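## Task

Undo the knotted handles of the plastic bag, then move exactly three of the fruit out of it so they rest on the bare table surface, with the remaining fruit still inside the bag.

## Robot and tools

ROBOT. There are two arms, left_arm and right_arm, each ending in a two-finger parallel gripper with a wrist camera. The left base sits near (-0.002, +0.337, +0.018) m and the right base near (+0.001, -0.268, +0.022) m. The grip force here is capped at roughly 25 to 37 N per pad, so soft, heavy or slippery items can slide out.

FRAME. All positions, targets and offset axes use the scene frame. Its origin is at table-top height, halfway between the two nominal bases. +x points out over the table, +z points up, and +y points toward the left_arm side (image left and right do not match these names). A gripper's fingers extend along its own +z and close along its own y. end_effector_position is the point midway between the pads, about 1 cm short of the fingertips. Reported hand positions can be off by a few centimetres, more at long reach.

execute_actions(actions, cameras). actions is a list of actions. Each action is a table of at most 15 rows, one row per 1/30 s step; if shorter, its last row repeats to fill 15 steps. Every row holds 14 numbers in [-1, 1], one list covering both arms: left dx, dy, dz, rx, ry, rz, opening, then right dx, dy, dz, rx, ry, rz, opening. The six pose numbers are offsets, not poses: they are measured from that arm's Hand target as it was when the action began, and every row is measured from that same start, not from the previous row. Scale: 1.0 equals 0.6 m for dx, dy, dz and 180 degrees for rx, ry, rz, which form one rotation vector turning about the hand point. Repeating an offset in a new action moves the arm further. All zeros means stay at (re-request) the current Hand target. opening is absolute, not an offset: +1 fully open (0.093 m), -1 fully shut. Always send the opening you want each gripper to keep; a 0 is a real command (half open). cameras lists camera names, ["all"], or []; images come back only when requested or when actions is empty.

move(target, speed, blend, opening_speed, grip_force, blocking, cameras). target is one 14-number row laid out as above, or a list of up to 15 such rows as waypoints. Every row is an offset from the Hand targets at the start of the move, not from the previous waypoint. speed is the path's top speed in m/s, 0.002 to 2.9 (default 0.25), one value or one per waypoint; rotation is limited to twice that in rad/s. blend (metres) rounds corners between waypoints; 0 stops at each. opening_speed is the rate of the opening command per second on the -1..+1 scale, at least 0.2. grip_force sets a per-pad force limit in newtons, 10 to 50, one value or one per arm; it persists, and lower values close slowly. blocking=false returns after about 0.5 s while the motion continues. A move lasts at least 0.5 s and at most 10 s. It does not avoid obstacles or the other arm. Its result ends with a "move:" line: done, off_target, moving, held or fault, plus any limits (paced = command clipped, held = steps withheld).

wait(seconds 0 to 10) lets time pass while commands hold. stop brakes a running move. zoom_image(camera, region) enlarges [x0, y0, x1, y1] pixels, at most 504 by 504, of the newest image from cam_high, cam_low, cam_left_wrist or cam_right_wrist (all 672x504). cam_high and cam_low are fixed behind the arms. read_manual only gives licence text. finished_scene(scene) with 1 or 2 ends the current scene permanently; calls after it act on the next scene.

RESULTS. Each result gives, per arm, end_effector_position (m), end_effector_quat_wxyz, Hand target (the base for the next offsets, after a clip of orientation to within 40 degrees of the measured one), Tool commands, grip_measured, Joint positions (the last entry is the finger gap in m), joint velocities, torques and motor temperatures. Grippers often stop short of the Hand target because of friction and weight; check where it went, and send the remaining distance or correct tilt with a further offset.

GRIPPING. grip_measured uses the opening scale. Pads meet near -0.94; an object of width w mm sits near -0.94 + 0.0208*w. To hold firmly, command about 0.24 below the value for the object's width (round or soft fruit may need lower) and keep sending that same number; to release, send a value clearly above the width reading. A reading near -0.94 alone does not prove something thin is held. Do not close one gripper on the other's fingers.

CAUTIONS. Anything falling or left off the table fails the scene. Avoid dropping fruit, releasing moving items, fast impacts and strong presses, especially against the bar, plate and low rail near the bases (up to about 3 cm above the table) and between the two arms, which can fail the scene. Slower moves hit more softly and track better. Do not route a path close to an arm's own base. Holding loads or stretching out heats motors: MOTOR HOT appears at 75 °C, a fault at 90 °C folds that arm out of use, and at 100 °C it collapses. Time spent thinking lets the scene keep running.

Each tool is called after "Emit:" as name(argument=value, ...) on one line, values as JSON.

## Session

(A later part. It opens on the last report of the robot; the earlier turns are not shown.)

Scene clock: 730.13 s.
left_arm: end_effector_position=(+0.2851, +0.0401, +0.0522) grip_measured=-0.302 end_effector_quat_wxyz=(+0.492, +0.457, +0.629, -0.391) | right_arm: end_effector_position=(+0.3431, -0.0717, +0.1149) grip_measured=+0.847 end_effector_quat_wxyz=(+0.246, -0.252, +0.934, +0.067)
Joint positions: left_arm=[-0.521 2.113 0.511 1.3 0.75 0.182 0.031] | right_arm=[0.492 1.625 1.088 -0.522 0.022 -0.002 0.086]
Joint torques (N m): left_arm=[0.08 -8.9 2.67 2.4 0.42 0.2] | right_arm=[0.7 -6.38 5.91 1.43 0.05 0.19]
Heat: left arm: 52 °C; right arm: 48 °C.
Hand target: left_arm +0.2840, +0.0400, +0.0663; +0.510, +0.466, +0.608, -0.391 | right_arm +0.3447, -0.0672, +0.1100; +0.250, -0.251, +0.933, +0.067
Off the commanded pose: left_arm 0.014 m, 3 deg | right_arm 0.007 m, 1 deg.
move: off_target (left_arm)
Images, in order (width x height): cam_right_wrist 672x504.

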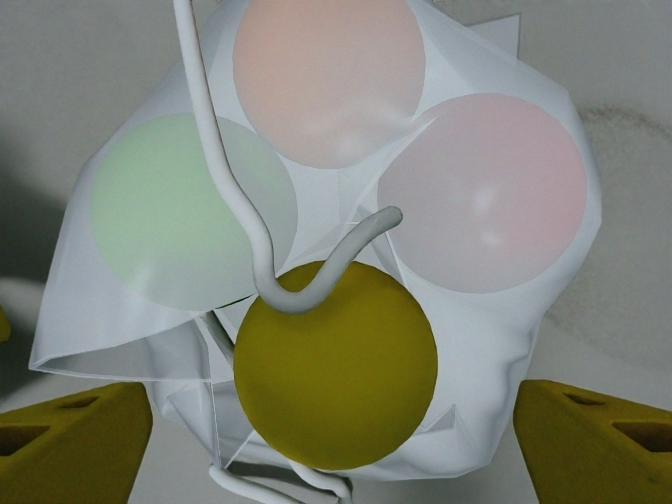

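Emit:
move(target=[0,0,0,0,0,0,-0.3,0,0,-0.125,0,0,0,0.85], speed=0.1, cameras=["cam_right_wrist","cam_low"])

Emit:
zoom_image(camera="cam_low", region=[270, 200, 400, 300])

Scene clock: 751.30 s.
left_arm: end_effector_position=(+0.2851, +0.0401, +0.0522) grip_measured=-0.302 end_effector_quat_wxyz=(+0.492, +0.457, +0.629, -0.391) | right_arm: end_effector_position=(+0.3445, -0.0690, +0.0413) grip_measured=+0.847 end_effector_quat_wxyz=(+0.248, -0.251, +0.933, +0.068)
Joint positions: left_arm=[-0.521 2.113 0.511 1.3 0.75 0.182 0.031] | right_arm=[0.492 1.76 0.914 -0.208 0.022 -0.002 0.086]
Joint torques (N m): left_arm=[0.05 -8.88 2.74 2.39 0.42 0.19] | right_arm=[0.25 -6.63 5.26 1.45 0.04 0.16]
Heat: left arm: 52 °C; right arm: 47 °C.
Hand target: left_arm +0.2840, +0.0400, +0.0663; +0.510, +0.466, +0.608, -0.391 | right_arm +0.3448, -0.0672, +0.0350; +0.250, -0.251, +0.933, +0.067
Off the commanded pose: left_arm 0.014 m, 3 deg | right_arm 0.007 m, 0 deg.
move: off_target (left_arm)
Images, in order (width x height): cam_low 672x504, cam_right_wrist 672x504.

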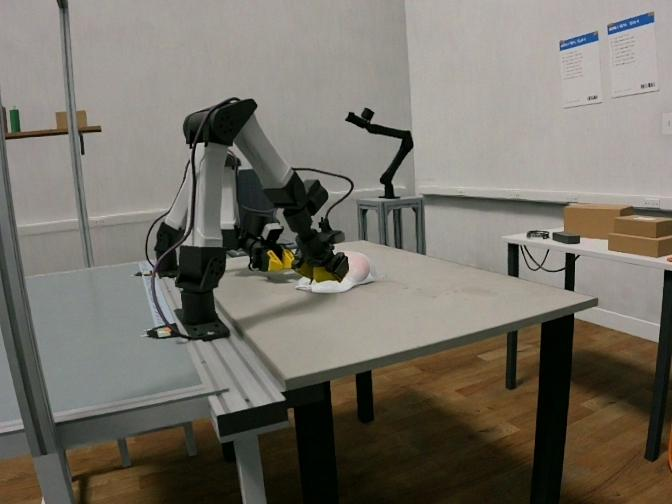

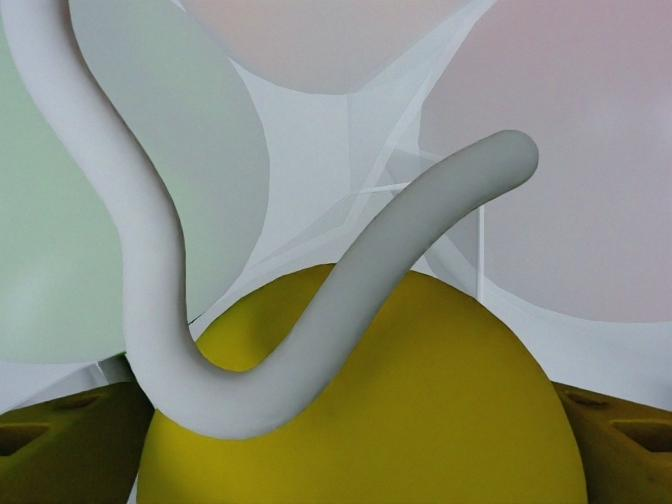

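Scaled by 3.877 from the camera's 672x504 image, which has a finer 960x720 frame.

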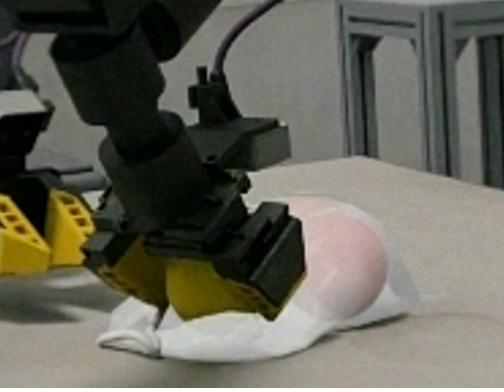

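Emit:
move(target=[0,0,0,0,0,0,-0.3,0,0,0,0,0,0,0.33], opening_speed=0.4, cameras=["cam_right_wrist"])

Scene clock: 758.83 s.
left_arm: end_effector_position=(+0.2851, +0.0401, +0.0522) grip_measured=-0.302 end_effector_quat_wxyz=(+0.492, +0.457, +0.629, -0.391) | right_arm: end_effector_position=(+0.3446, -0.0689, +0.0414) grip_measured=+0.360 end_effector_quat_wxyz=(+0.248, -0.251, +0.933, +0.068)
Joint positions: left_arm=[-0.521 2.113 0.511 1.3 0.75 0.182 0.031] | right_arm=[0.492 1.76 0.914 -0.208 0.022 -0.002 0.063]
Joint torques (N m): left_arm=[0.06 -8.92 2.65 2.39 0.44 0.18] | right_arm=[0.28 -6.64 5.27 1.42 0.06 0.16]
Heat: left arm: 52 °C; right arm: 47 °C.
Hand target: left_arm +0.2840, +0.0400, +0.0663; +0.510, +0.466, +0.608, -0.391 | right_arm +0.3448, -0.0672, +0.0351; +0.250, -0.251, +0.933, +0.067
Off the commanded pose: left_arm 0.014 m, 3 deg | right_arm 0.007 m, 0 deg.
move: off_target (left_arm)
Images, in order (width x height): cam_right_wrist 672x504.

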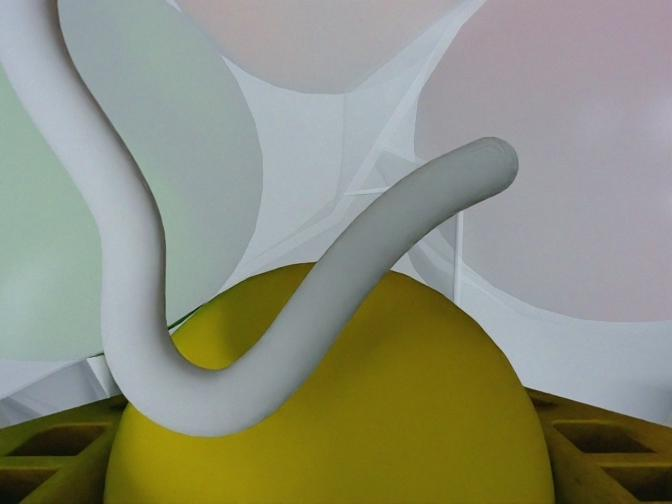

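Emit:
move(target=[0,0,0,0,0,0,-0.3,-0.01,-0.02,0.12,0,0,0,0.33], speed=0.08, cameras=["cam_right_wrist","cam_low","cam_high"])

Emit:
zoom_image(camera="cam_low", region=[270, 180, 400, 300])

Emit:
zoom_image(camera="cam_high", region=[240, 140, 440, 300])

Scene clock: 765.17 s.
left_arm: end_effector_position=(+0.2851, +0.0401, +0.0522) grip_measured=-0.302 end_effector_quat_wxyz=(+0.492, +0.457, +0.629, -0.391) | right_arm: end_effector_position=(+0.3329, -0.0798, +0.0873) grip_measured=+0.360 end_effector_quat_wxyz=(+0.233, -0.251, +0.938, +0.063)
Joint positions: left_arm=[-0.521 2.113 0.511 1.3 0.75 0.182 0.031] | right_arm=[0.486 1.631 0.992 -0.447 0.022 -0.004 0.063]
Joint torques (N m): left_arm=[0.1 -8.94 2.71 2.39 0.43 0.18] | right_arm=[-1.07 -9.83 9.47 0.89 -0.03 0.07]
Heat: left arm: 52 °C; right arm: 48 °C.
Hand target: left_arm +0.2840, +0.0400, +0.0663; +0.510, +0.466, +0.608, -0.391 | right_arm +0.3387, -0.0792, +0.1070; +0.250, -0.251, +0.933, +0.067
Off the commanded pose: left_arm 0.014 m, 3 deg | right_arm 0.021 m, 2 deg.
move: off_target (left_arm, right_arm)
Images, in order (width x height): cam_high 672x504, cam_low 672x504, cam_right_wrist 672x504.

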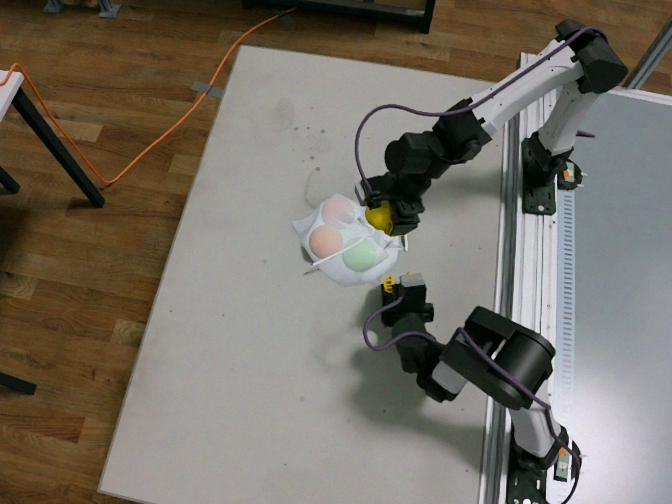

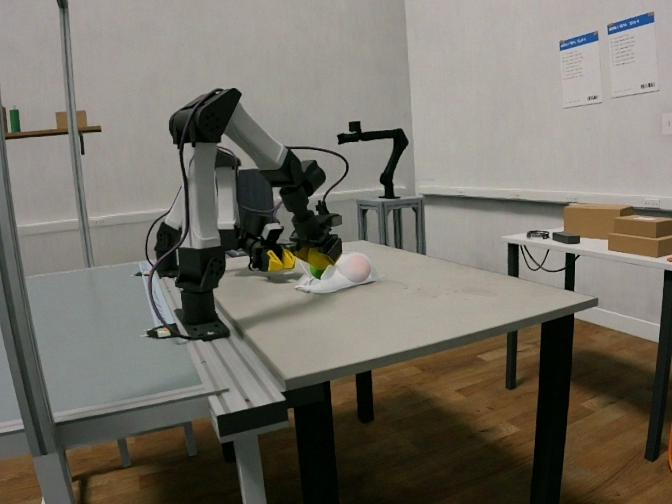

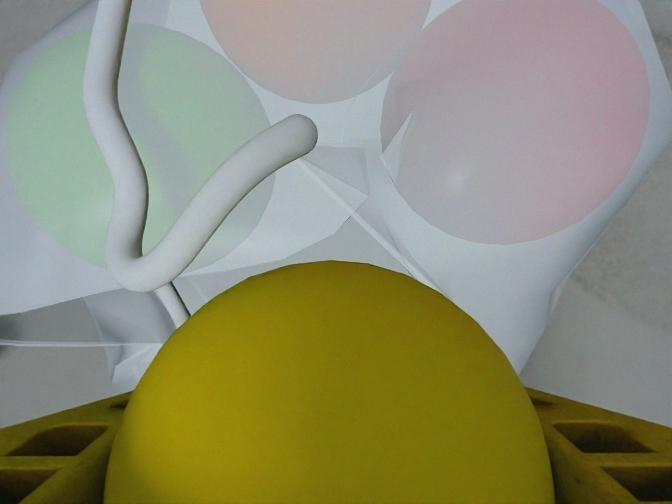

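Scaled by 3.877 from the camera's 672x504 image, which has a finer 960x720 frame.

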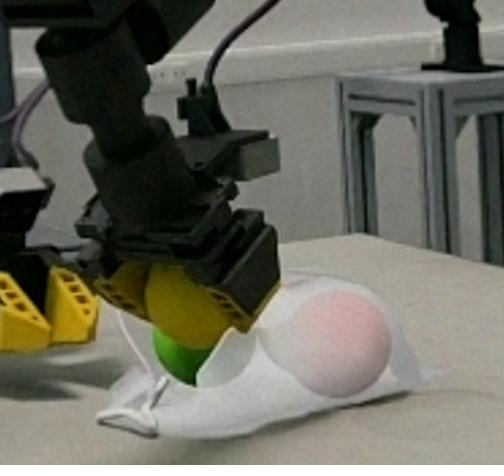

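Scaled by 2.520 from the camera's 672x504 image, which has a finer 960x720 frame.

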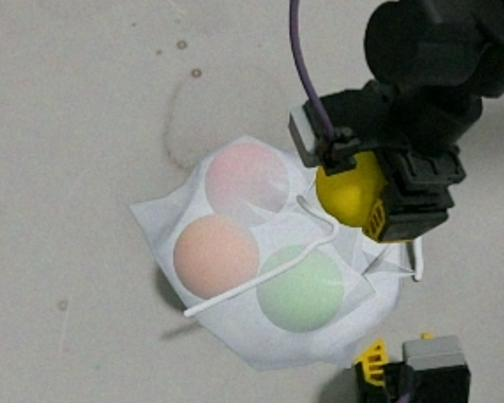

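Emit:
move(target=[0,0,0,0,0,0,-0.3,-0.01,-0.04,0.08,0,0,0,0.33], speed=0.08, cameras=["cam_right_wrist","cam_low","cam_high"])

Emit:
zoom_image(camera="cam_low", region=[270, 180, 400, 300])

Emit:
zoom_image(camera="cam_high", region=[240, 140, 440, 300])

Scene clock: 769.87 s.
left_arm: end_effector_position=(+0.2851, +0.0401, +0.0522) grip_measured=-0.302 end_effector_quat_wxyz=(+0.492, +0.457, +0.629, -0.391) | right_arm: end_effector_position=(+0.3298, -0.1037, +0.1354) grip_measured=+0.360 end_effector_quat_wxyz=(+0.234, -0.249, +0.938, +0.060)
Joint positions: left_arm=[-0.521 2.113 0.511 1.3 0.75 0.182 0.031] | right_arm=[0.427 1.522 1.083 -0.647 0.001 -0.054 0.063]
Joint torques (N m): left_arm=[0.09 -8.96 2.74 2.38 0.43 0.2] | right_arm=[-0.87 -8.94 9.98 0.9 -0.1 0.01]
Heat: left arm: 52 °C; right arm: 48 °C.
Hand target: left_arm +0.2840, +0.0400, +0.0663; +0.510, +0.466, +0.608, -0.391 | right_arm +0.3328, -0.1032, +0.1551; +0.250, -0.251, +0.933, +0.067
Off the commanded pose: left_arm 0.014 m, 3 deg | right_arm 0.020 m, 2 deg.
move: off_target (left_arm, right_arm)
Images, in order (width x height): cam_high 672x504, cam_low 672x504, cam_right_wrist 672x504.

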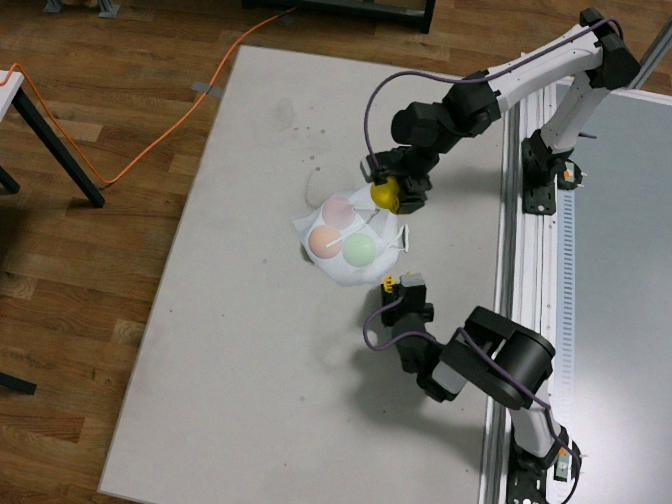

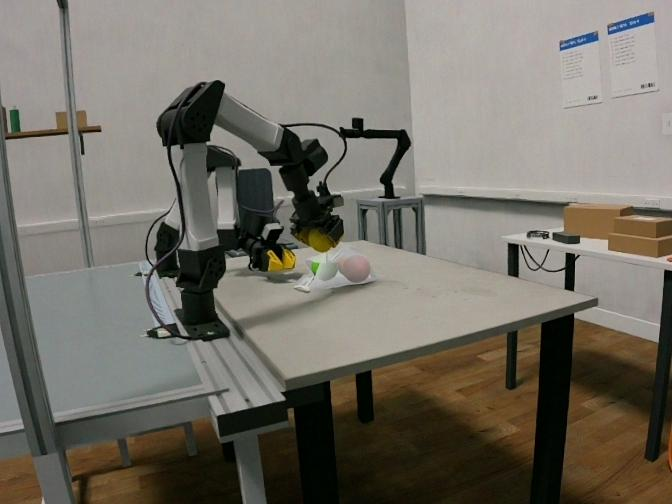

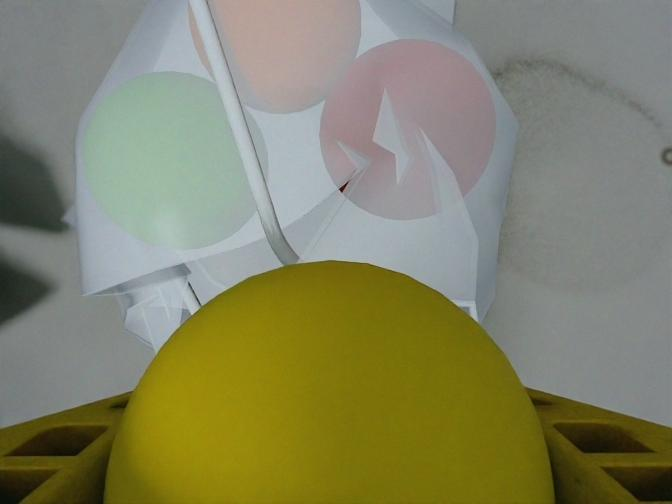

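Scaled by 3.877 from the camera's 672x504 image, which has a finer 960x720 frame.

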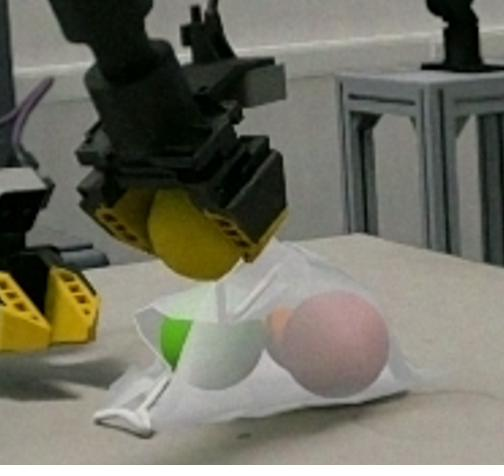

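Scaled by 2.520 from the camera's 672x504 image, which has a finer 960x720 frame.

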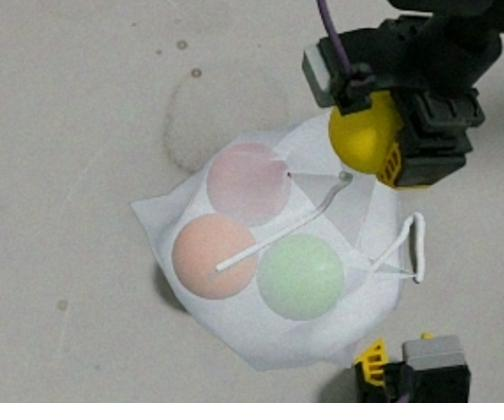

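Emit:
move(target=[0,0,0,0,0,0,-0.3,-0.075,-0.095,-0.02,-0.2095,-0.008,0.521,0.33], speed=0.2, cameras=["cam_right_wrist","cam_low","cam_high"])

Emit:
zoom_image(camera="cam_low", region=[270, 180, 400, 300])

Emit:
zoom_image(camera="cam_high", region=[260, 120, 460, 300])

Scene clock: 806.47 s.
left_arm: end_effector_position=(+0.2851, +0.0401, +0.0522) grip_measured=-0.302 end_effector_quat_wxyz=(+0.492, +0.457, +0.629, -0.391) | right_arm: end_effector_position=(+0.2851, -0.1627, +0.1387) grip_measured=+0.360 end_effector_quat_wxyz=(-0.053, +0.896, -0.439, +0.047)
Joint positions: left_arm=[-0.521 2.113 0.511 1.3 0.75 0.182 0.031] | right_arm=[0.33 1.558 1.237 -1.107 0.019 -1.86 0.063]
Joint torques (N m): left_arm=[0.09 -8.96 2.73 2.39 0.45 0.19] | right_arm=[0.57 -4.93 9.09 0.27 0.09 0.01]
Motor temperatures (°C): left_arm=[23 43 32 53 22 24 22] | right_arm=[24 52 43 29 24 26 25]
Heat: left arm: 53 °C; right arm: 52 °C.
Hand target: left_arm +0.2840, +0.0400, +0.0663; +0.510, +0.466, +0.608, -0.391 | right_arm +0.2878, -0.1601, +0.1431; -0.049, +0.900, -0.430, +0.049
Off the commanded pose: left_arm 0.014 m, 3 deg | right_arm 0.006 m, 1 deg.
move: off_target (left_arm)
Images, in order (width x height): cam_high 672x504, cam_low 672x504, cam_right_wrist 672x504.

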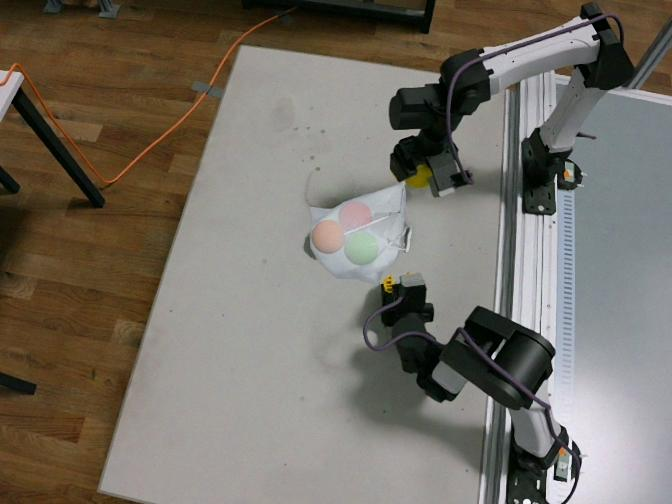

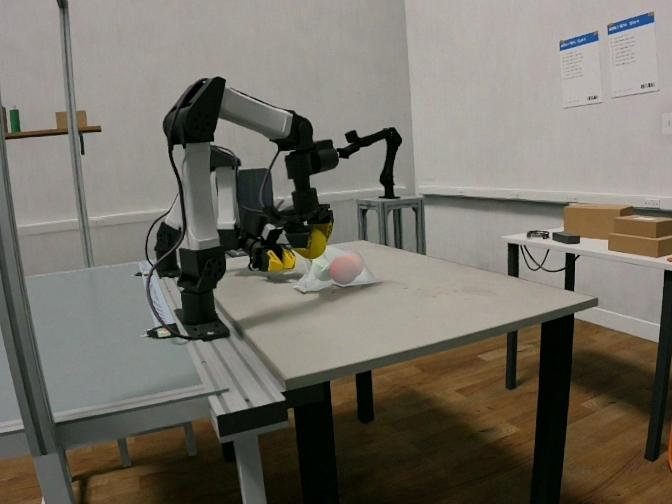

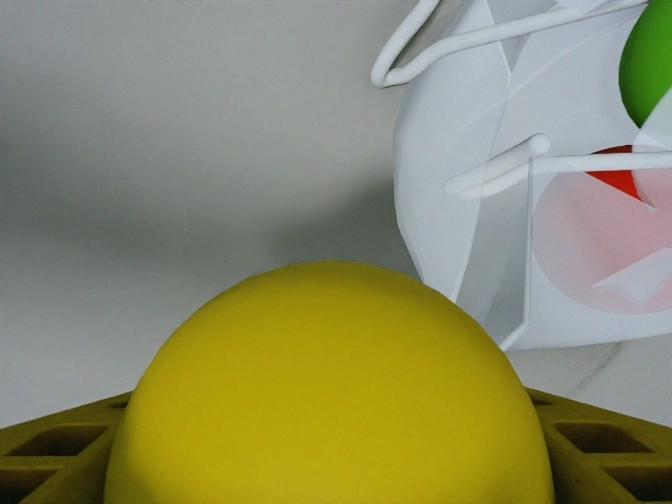

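Scaled by 3.877 from the camera's 672x504 image, which has a finer 960x720 frame.

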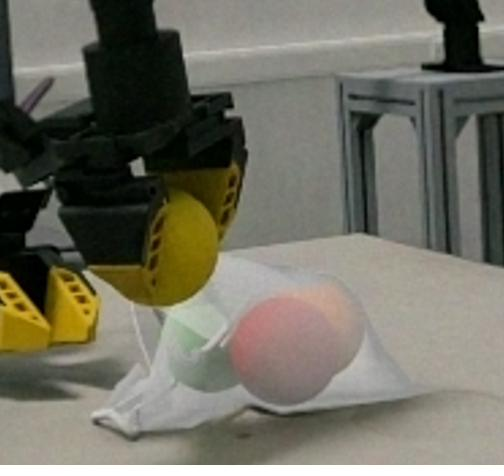

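Scaled by 2.520 from the camera's 672x504 image, which has a finer 960x720 frame.

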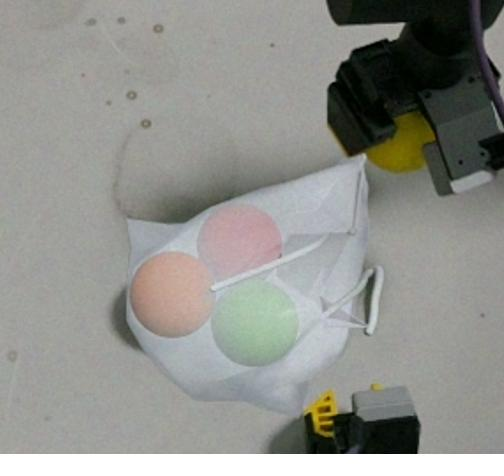

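Emit:
move(target=[0,0,0,0,0,0,-0.3,-0.005,0,-0.1735,0,0,0,0.33], speed=0.1, cameras=["cam_low","cam_high"])

Emit:
zoom_image(camera="cam_low", region=[270, 200, 400, 300])

Emit:
zoom_image(camera="cam_high", region=[300, 140, 460, 280])

Scene clock: 824.53 s.
left_arm: end_effector_position=(+0.2851, +0.0401, +0.0522) grip_measured=-0.302 end_effector_quat_wxyz=(+0.492, +0.457, +0.629, -0.391) | right_arm: end_effector_position=(+0.2845, -0.1609, +0.0446) grip_measured=+0.360 end_effector_quat_wxyz=(-0.052, +0.897, -0.436, +0.047)
Joint positions: left_arm=[-0.521 2.113 0.511 1.3 0.75 0.182 0.031] | right_arm=[0.33 1.659 0.952 -0.723 0.02 -1.865 0.063]
Joint torques (N m): left_arm=[0.02 -9.02 2.65 2.39 0.44 0.18] | right_arm=[0.25 -5.6 5.08 0.64 0.05 0.06]
Heat: left arm: 53 °C; right arm: 48 °C.
Hand target: left_arm +0.2840, +0.0400, +0.0663; +0.510, +0.466, +0.608, -0.391 | right_arm +0.2848, -0.1602, +0.0390; -0.049, +0.900, -0.430, +0.050
Off the commanded pose: left_arm 0.014 m, 3 deg | right_arm 0.006 m, 1 deg.
move: off_target (left_arm)
Images, in order (width x height): cam_high 672x504, cam_low 672x504.

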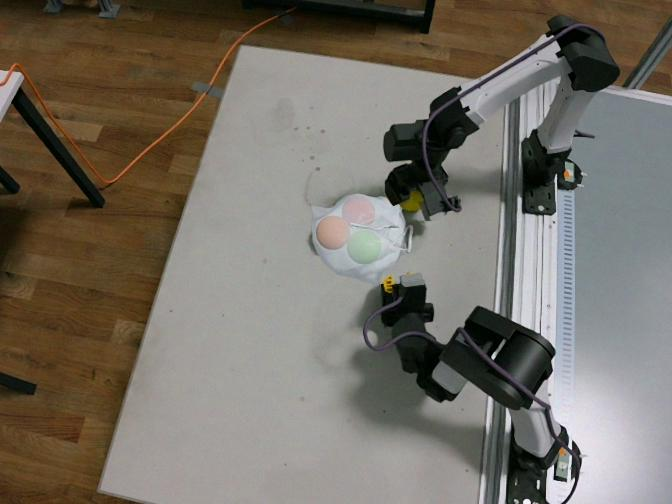

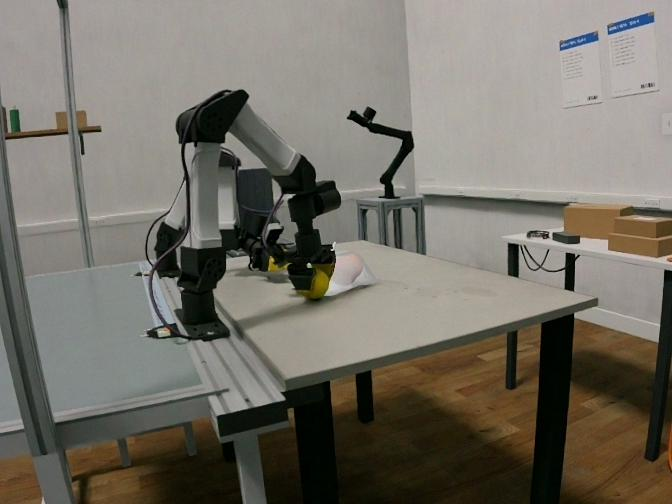

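Scaled by 3.877 from the camera's 672x504 image, which has a finer 960x720 frame.

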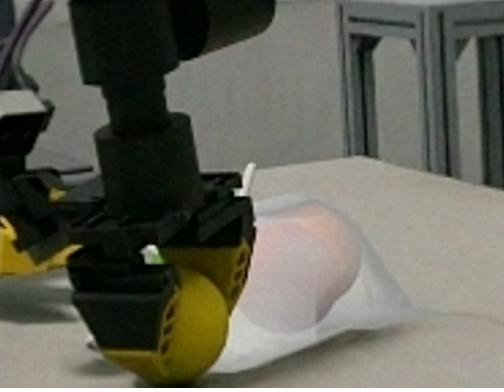

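Scaled by 3.150 from the camera's 672x504 image, which has a finer 960x720 frame.

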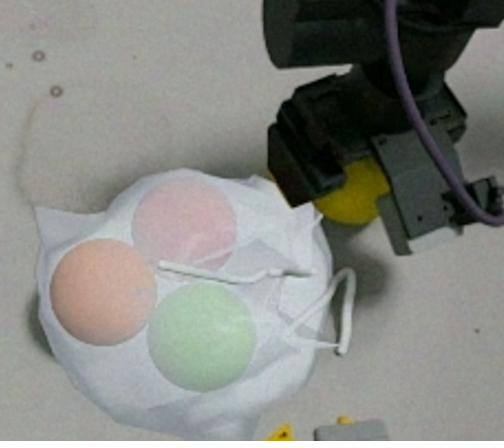

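Emit:
execute_actions(actions=[])

Scene clock: 835.63 s.
left_arm: end_effector_position=(+0.2851, +0.0401, +0.0522) grip_measured=-0.302 end_effector_quat_wxyz=(+0.492, +0.457, +0.629, -0.391) | right_arm: end_effector_position=(+0.2846, -0.1608, +0.0446) grip_measured=+0.360 end_effector_quat_wxyz=(-0.052, +0.897, -0.436, +0.047)
Joint positions: left_arm=[-0.521 2.113 0.511 1.3 0.75 0.182 0.031] | right_arm=[0.33 1.659 0.952 -0.723 0.02 -1.865 0.063]
Joint velocities: within noise
Joint torques (N m): left_arm=[0.06 -8.95 2.63 2.39 0.42 0.2] | right_arm=[0.36 -5.63 5.09 0.65 0.06 0.04]
Motor temperatures (°C): left_arm=[23 43 32 53 22 24 22] | right_arm=[24 47 41 28 24 26 25]
Heat: left arm: 53 °C; right arm: 47 °C.
Hand target: left_arm +0.2840, +0.0400, +0.0663; +0.510, +0.466, +0.608, -0.391 | right_arm +0.2848, -0.1602, +0.0390; -0.049, +0.900, -0.430, +0.050
Tool commands: left_gripper/opening=-0.3 right_gripper/opening=+0.33
Off the commanded pose: left_arm 0.014 m, 3 deg | right_arm 0.006 m, 1 deg.

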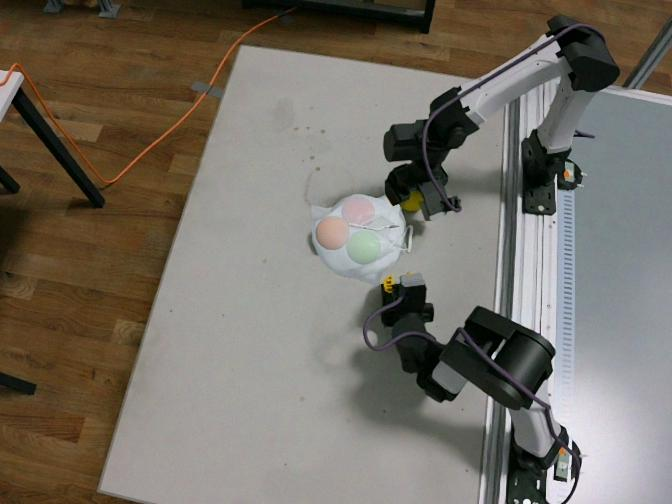

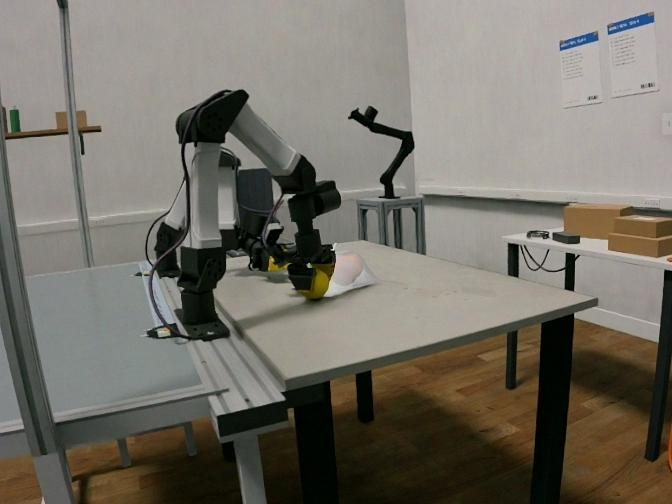

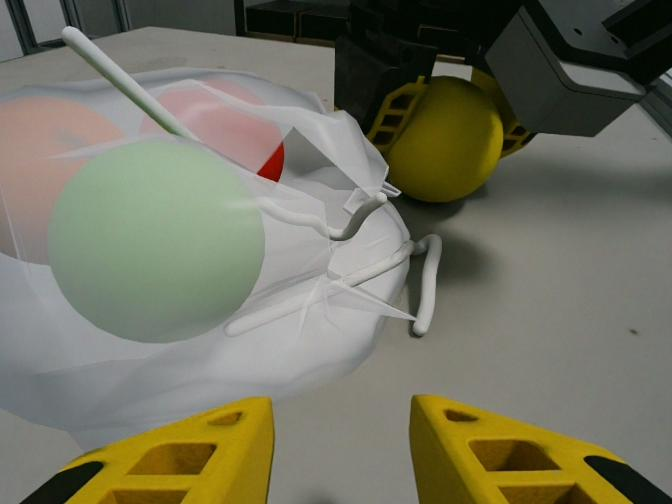

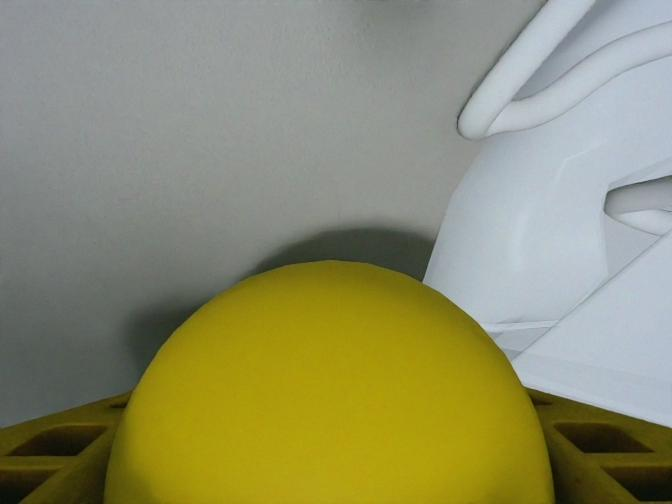

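Emit:
move(target=[0,0,0,0,0,0,-0.3, 0,0,-0.006,0,0,0,0.33], speed=0.03, cameras=["cam_right_wrist","cam_left_wrist"])

Scene clock: 838.73 s.
left_arm: end_effector_position=(+0.2851, +0.0401, +0.0522) grip_measured=-0.302 end_effector_quat_wxyz=(+0.492, +0.457, +0.629, -0.391) | right_arm: end_effector_position=(+0.2856, -0.1604, +0.0434) grip_measured=+0.360 end_effector_quat_wxyz=(-0.055, +0.897, -0.436, +0.049)
Joint positions: left_arm=[-0.521 2.113 0.511 1.3 0.75 0.182 0.031] | right_arm=[0.33 1.659 0.946 -0.709 0.02 -1.866 0.063]
Joint torques (N m): left_arm=[0.09 -8.91 2.7 2.39 0.44 0.19] | right_arm=[0.27 -5.04 4.89 0.65 0.05 0.04]
Heat: left arm: 53 °C; right arm: 47 °C.
Hand target: left_arm +0.2840, +0.0400, +0.0663; +0.510, +0.466, +0.608, -0.391 | right_arm +0.2848, -0.1602, +0.0354; -0.049, +0.900, -0.430, +0.050
Off the commanded pose: left_arm 0.014 m, 3 deg | right_arm 0.008 m, 1 deg.
move: off_target (left_arm)
Images, in order (width x height): cam_left_wrist 672x504, cam_right_wrist 672x504.

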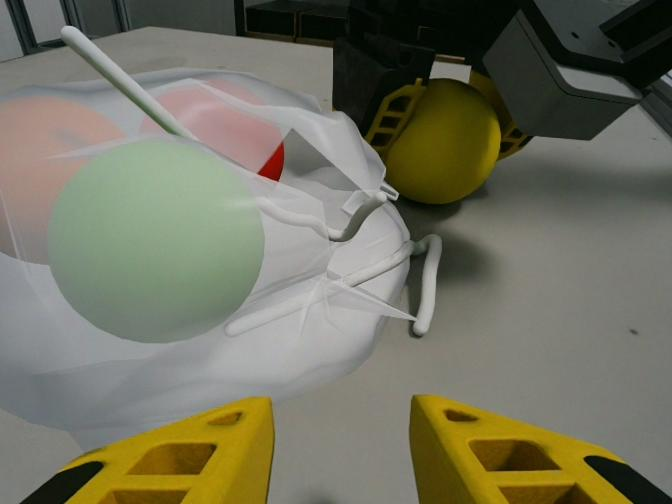

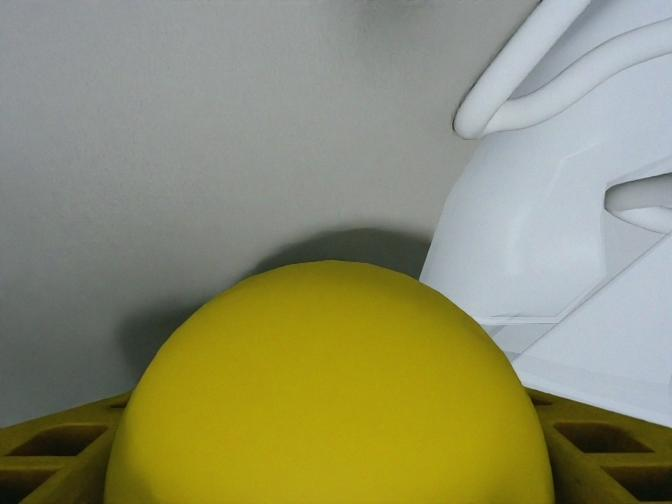

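Emit:
move(target=[[0,0,0,0,0,0,-0.3, 0,0,-0.005,0,0,0,0.33],[0,0,0,0,0,0,-0.3, 0,0,-0.005,0,0,0,0.80]], speed=0.03, opening_speed=0.25, cameras=["cam_right_wrist","cam_left_wrist"])

Scene clock: 844.93 s.
left_arm: end_effector_position=(+0.2851, +0.0401, +0.0522) grip_measured=-0.302 end_effector_quat_wxyz=(+0.492, +0.457, +0.629, -0.391) | right_arm: end_effector_position=(+0.2867, -0.1600, +0.0416) grip_measured=+0.797 end_effector_quat_wxyz=(-0.057, +0.897, -0.436, +0.052)
Joint positions: left_arm=[-0.521 2.113 0.511 1.3 0.75 0.182 0.031] | right_arm=[0.33 1.662 0.94 -0.694 0.02 -1.866 0.083]
Joint torques (N m): left_arm=[0.01 -8.95 2.69 2.4 0.42 0.18] | right_arm=[0.2 -4.98 4.64 0.69 0.02 0.03]
Heat: left arm: 53 °C; right arm: 46 °C.
Hand target: left_arm +0.2840, +0.0400, +0.0663; +0.510, +0.466, +0.608, -0.391 | right_arm +0.2848, -0.1601, +0.0325; -0.049, +0.900, -0.430, +0.050
Off the commanded pose: left_arm 0.014 m, 3 deg | right_arm 0.009 m, 1 deg.
move: off_target (left_arm)
Images, in order (width x height): cam_left_wrist 672x504, cam_right_wrist 672x504.

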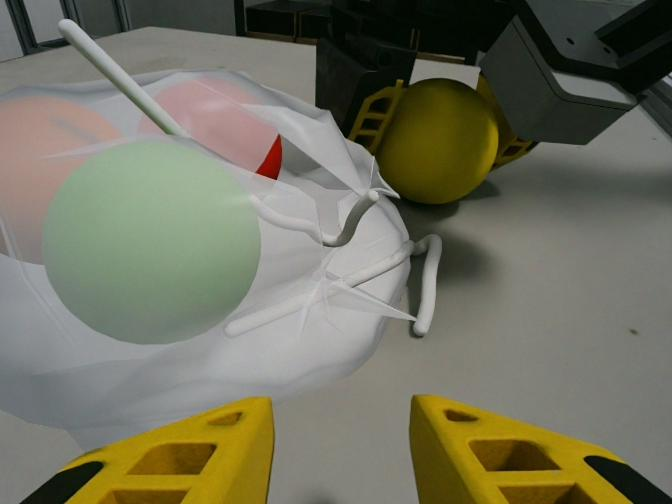

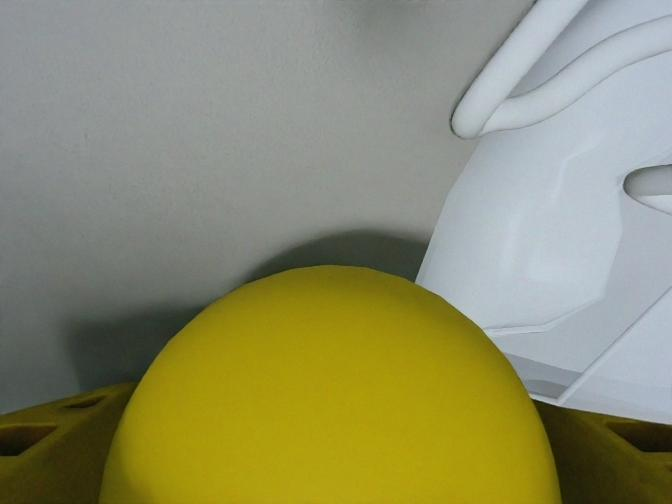

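Emit:
move(target=[0,0,0,0,0,0,-0.3, 0,0,0.15,0,0,0,0.86], speed=0.05, cameras=["all"])

Scene clock: 849.67 s.
left_arm: end_effector_position=(+0.2851, +0.0401, +0.0522) grip_measured=-0.302 end_effector_quat_wxyz=(+0.492, +0.457, +0.629, -0.391) | right_arm: end_effector_position=(+0.2813, -0.1636, +0.1067) grip_measured=+0.857 end_effector_quat_wxyz=(-0.037, +0.898, -0.436, +0.033)
Joint positions: left_arm=[-0.521 2.113 0.511 1.3 0.75 0.182 0.031] | right_arm=[0.33 1.598 1.154 -1.026 0.02 -1.866 0.086]
Joint torques (N m): left_arm=[0.09 -8.91 2.67 2.39 0.42 0.2] | right_arm=[0.85 -8.99 8.77 0.19 0.05 0.11]
Heat: left arm: 53 °C; right arm: 47 °C.
Hand target: left_arm +0.2840, +0.0400, +0.0663; +0.510, +0.466, +0.608, -0.391 | right_arm +0.2848, -0.1602, +0.1224; -0.049, +0.900, -0.430, +0.049
Off the commanded pose: left_arm 0.014 m, 3 deg | right_arm 0.017 m, 2 deg.
move: off_target (left_arm, right_arm)

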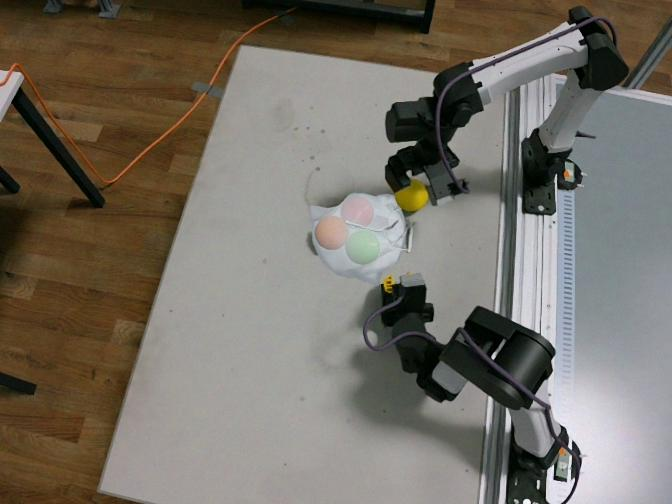

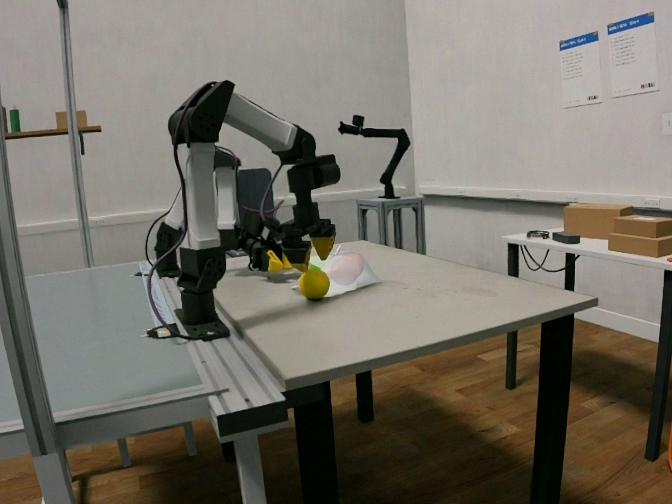

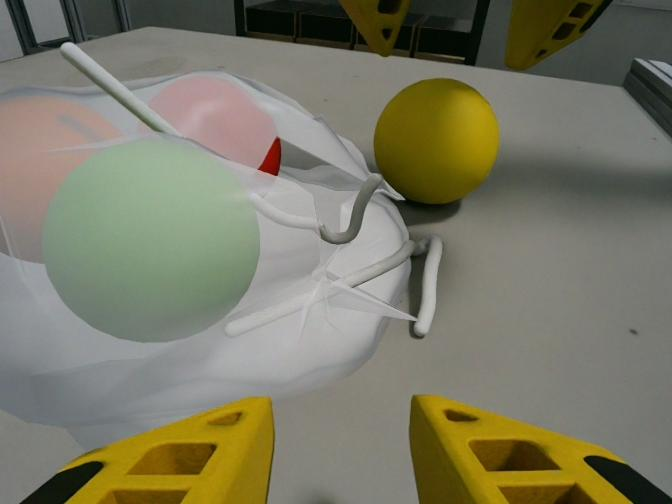

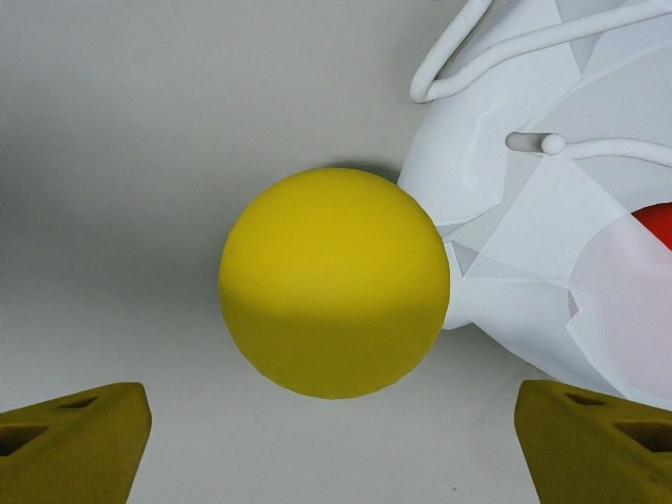

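Emit:
move(target=[0,0,0,0,0,0,-0.3, 0,0.004,-0.01,0.0653,0.0226,-0.495,0.86], speed=0.3, cameras=["cam_right_wrist"])

Scene clock: 881.60 s.
left_arm: end_effector_position=(+0.2851, +0.0401, +0.0522) grip_measured=-0.302 end_effector_quat_wxyz=(+0.492, +0.457, +0.629, -0.391) | right_arm: end_effector_position=(+0.2804, -0.1616, +0.1067) grip_measured=+0.857 end_effector_quat_wxyz=(+0.050, -0.333, +0.942, +0.002)
Joint positions: left_arm=[-0.521 2.113 0.511 1.3 0.75 0.182 0.031] | right_arm=[0.339 1.598 1.154 -1.026 0.022 -0.3 0.086]
Joint torques (N m): left_arm=[0.03 -8.9 2.76 2.4 0.43 0.19] | right_arm=[0.85 -8.39 7.47 0.49 0.09 0.21]
Heat: left arm: 54 °C; right arm: 48 °C.
Hand target: left_arm +0.2840, +0.0400, +0.0663; +0.510, +0.466, +0.608, -0.391 | right_arm +0.2848, -0.1578, +0.1164; +0.070, -0.333, +0.940, -0.001
Off the commanded pose: left_arm 0.014 m, 3 deg | right_arm 0.011 m, 2 deg.
move: off_target (left_arm, right_arm)
Images, in order (width x height): cam_right_wrist 672x504.

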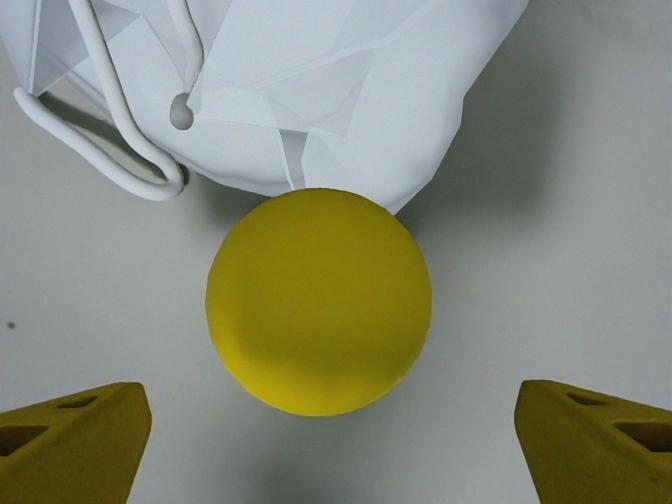

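Emit:
move(target=[[0,0,0,0,0,0,-0.3, -0.0047,0.003,-0.139,0,0,0,0.86],[0,0,0,0,0,0,-0.3, -0.0047,0.003,-0.139,0,0,0,0.33]], speed=0.08, opening_speed=0.4, cameras=["cam_right_wrist","cam_left_wrist"])

Scene clock: 891.07 s.
left_arm: end_effector_position=(+0.2851, +0.0401, +0.0522) grip_measured=-0.302 end_effector_quat_wxyz=(+0.492, +0.457, +0.629, -0.391) | right_arm: end_effector_position=(+0.2833, -0.1579, +0.0395) grip_measured=+0.354 end_effector_quat_wxyz=(+0.072, -0.332, +0.940, +0.003)
Joint positions: left_arm=[-0.521 2.113 0.511 1.3 0.75 0.182 0.031] | right_arm=[0.342 1.666 0.936 -0.697 0.023 -0.297 0.062]
Joint torques (N m): left_arm=[0.03 -8.83 2.67 2.38 0.43 0.18] | right_arm=[0.68 -5.61 4.86 0.69 0.11 0.25]
Heat: left arm: 54 °C; right arm: 47 °C.
Hand target: left_arm +0.2840, +0.0400, +0.0663; +0.510, +0.466, +0.608, -0.391 | right_arm +0.2820, -0.1560, +0.0331; +0.070, -0.333, +0.940, -0.001
Off the commanded pose: left_arm 0.014 m, 3 deg | right_arm 0.007 m, 0 deg.
move: off_target (left_arm)
Images, in order (width x height): cam_left_wrist 672x504, cam_right_wrist 672x504.

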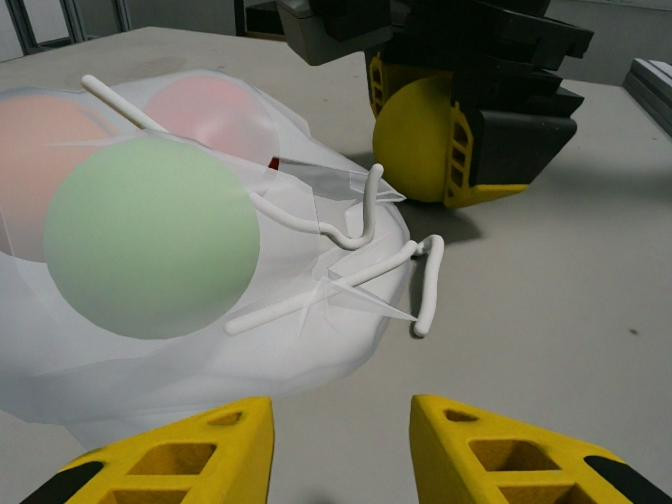

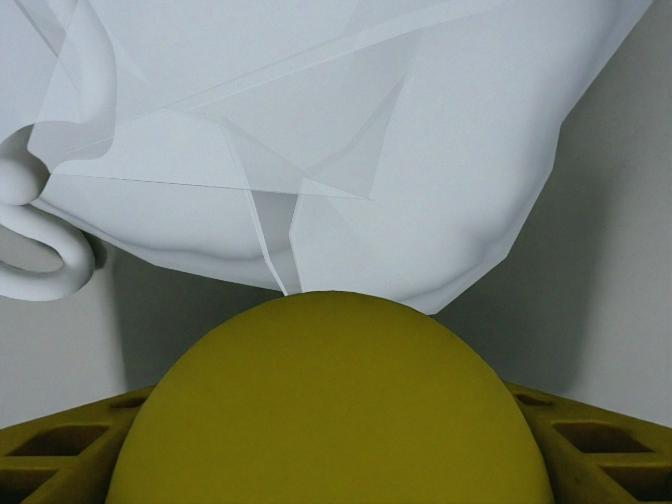

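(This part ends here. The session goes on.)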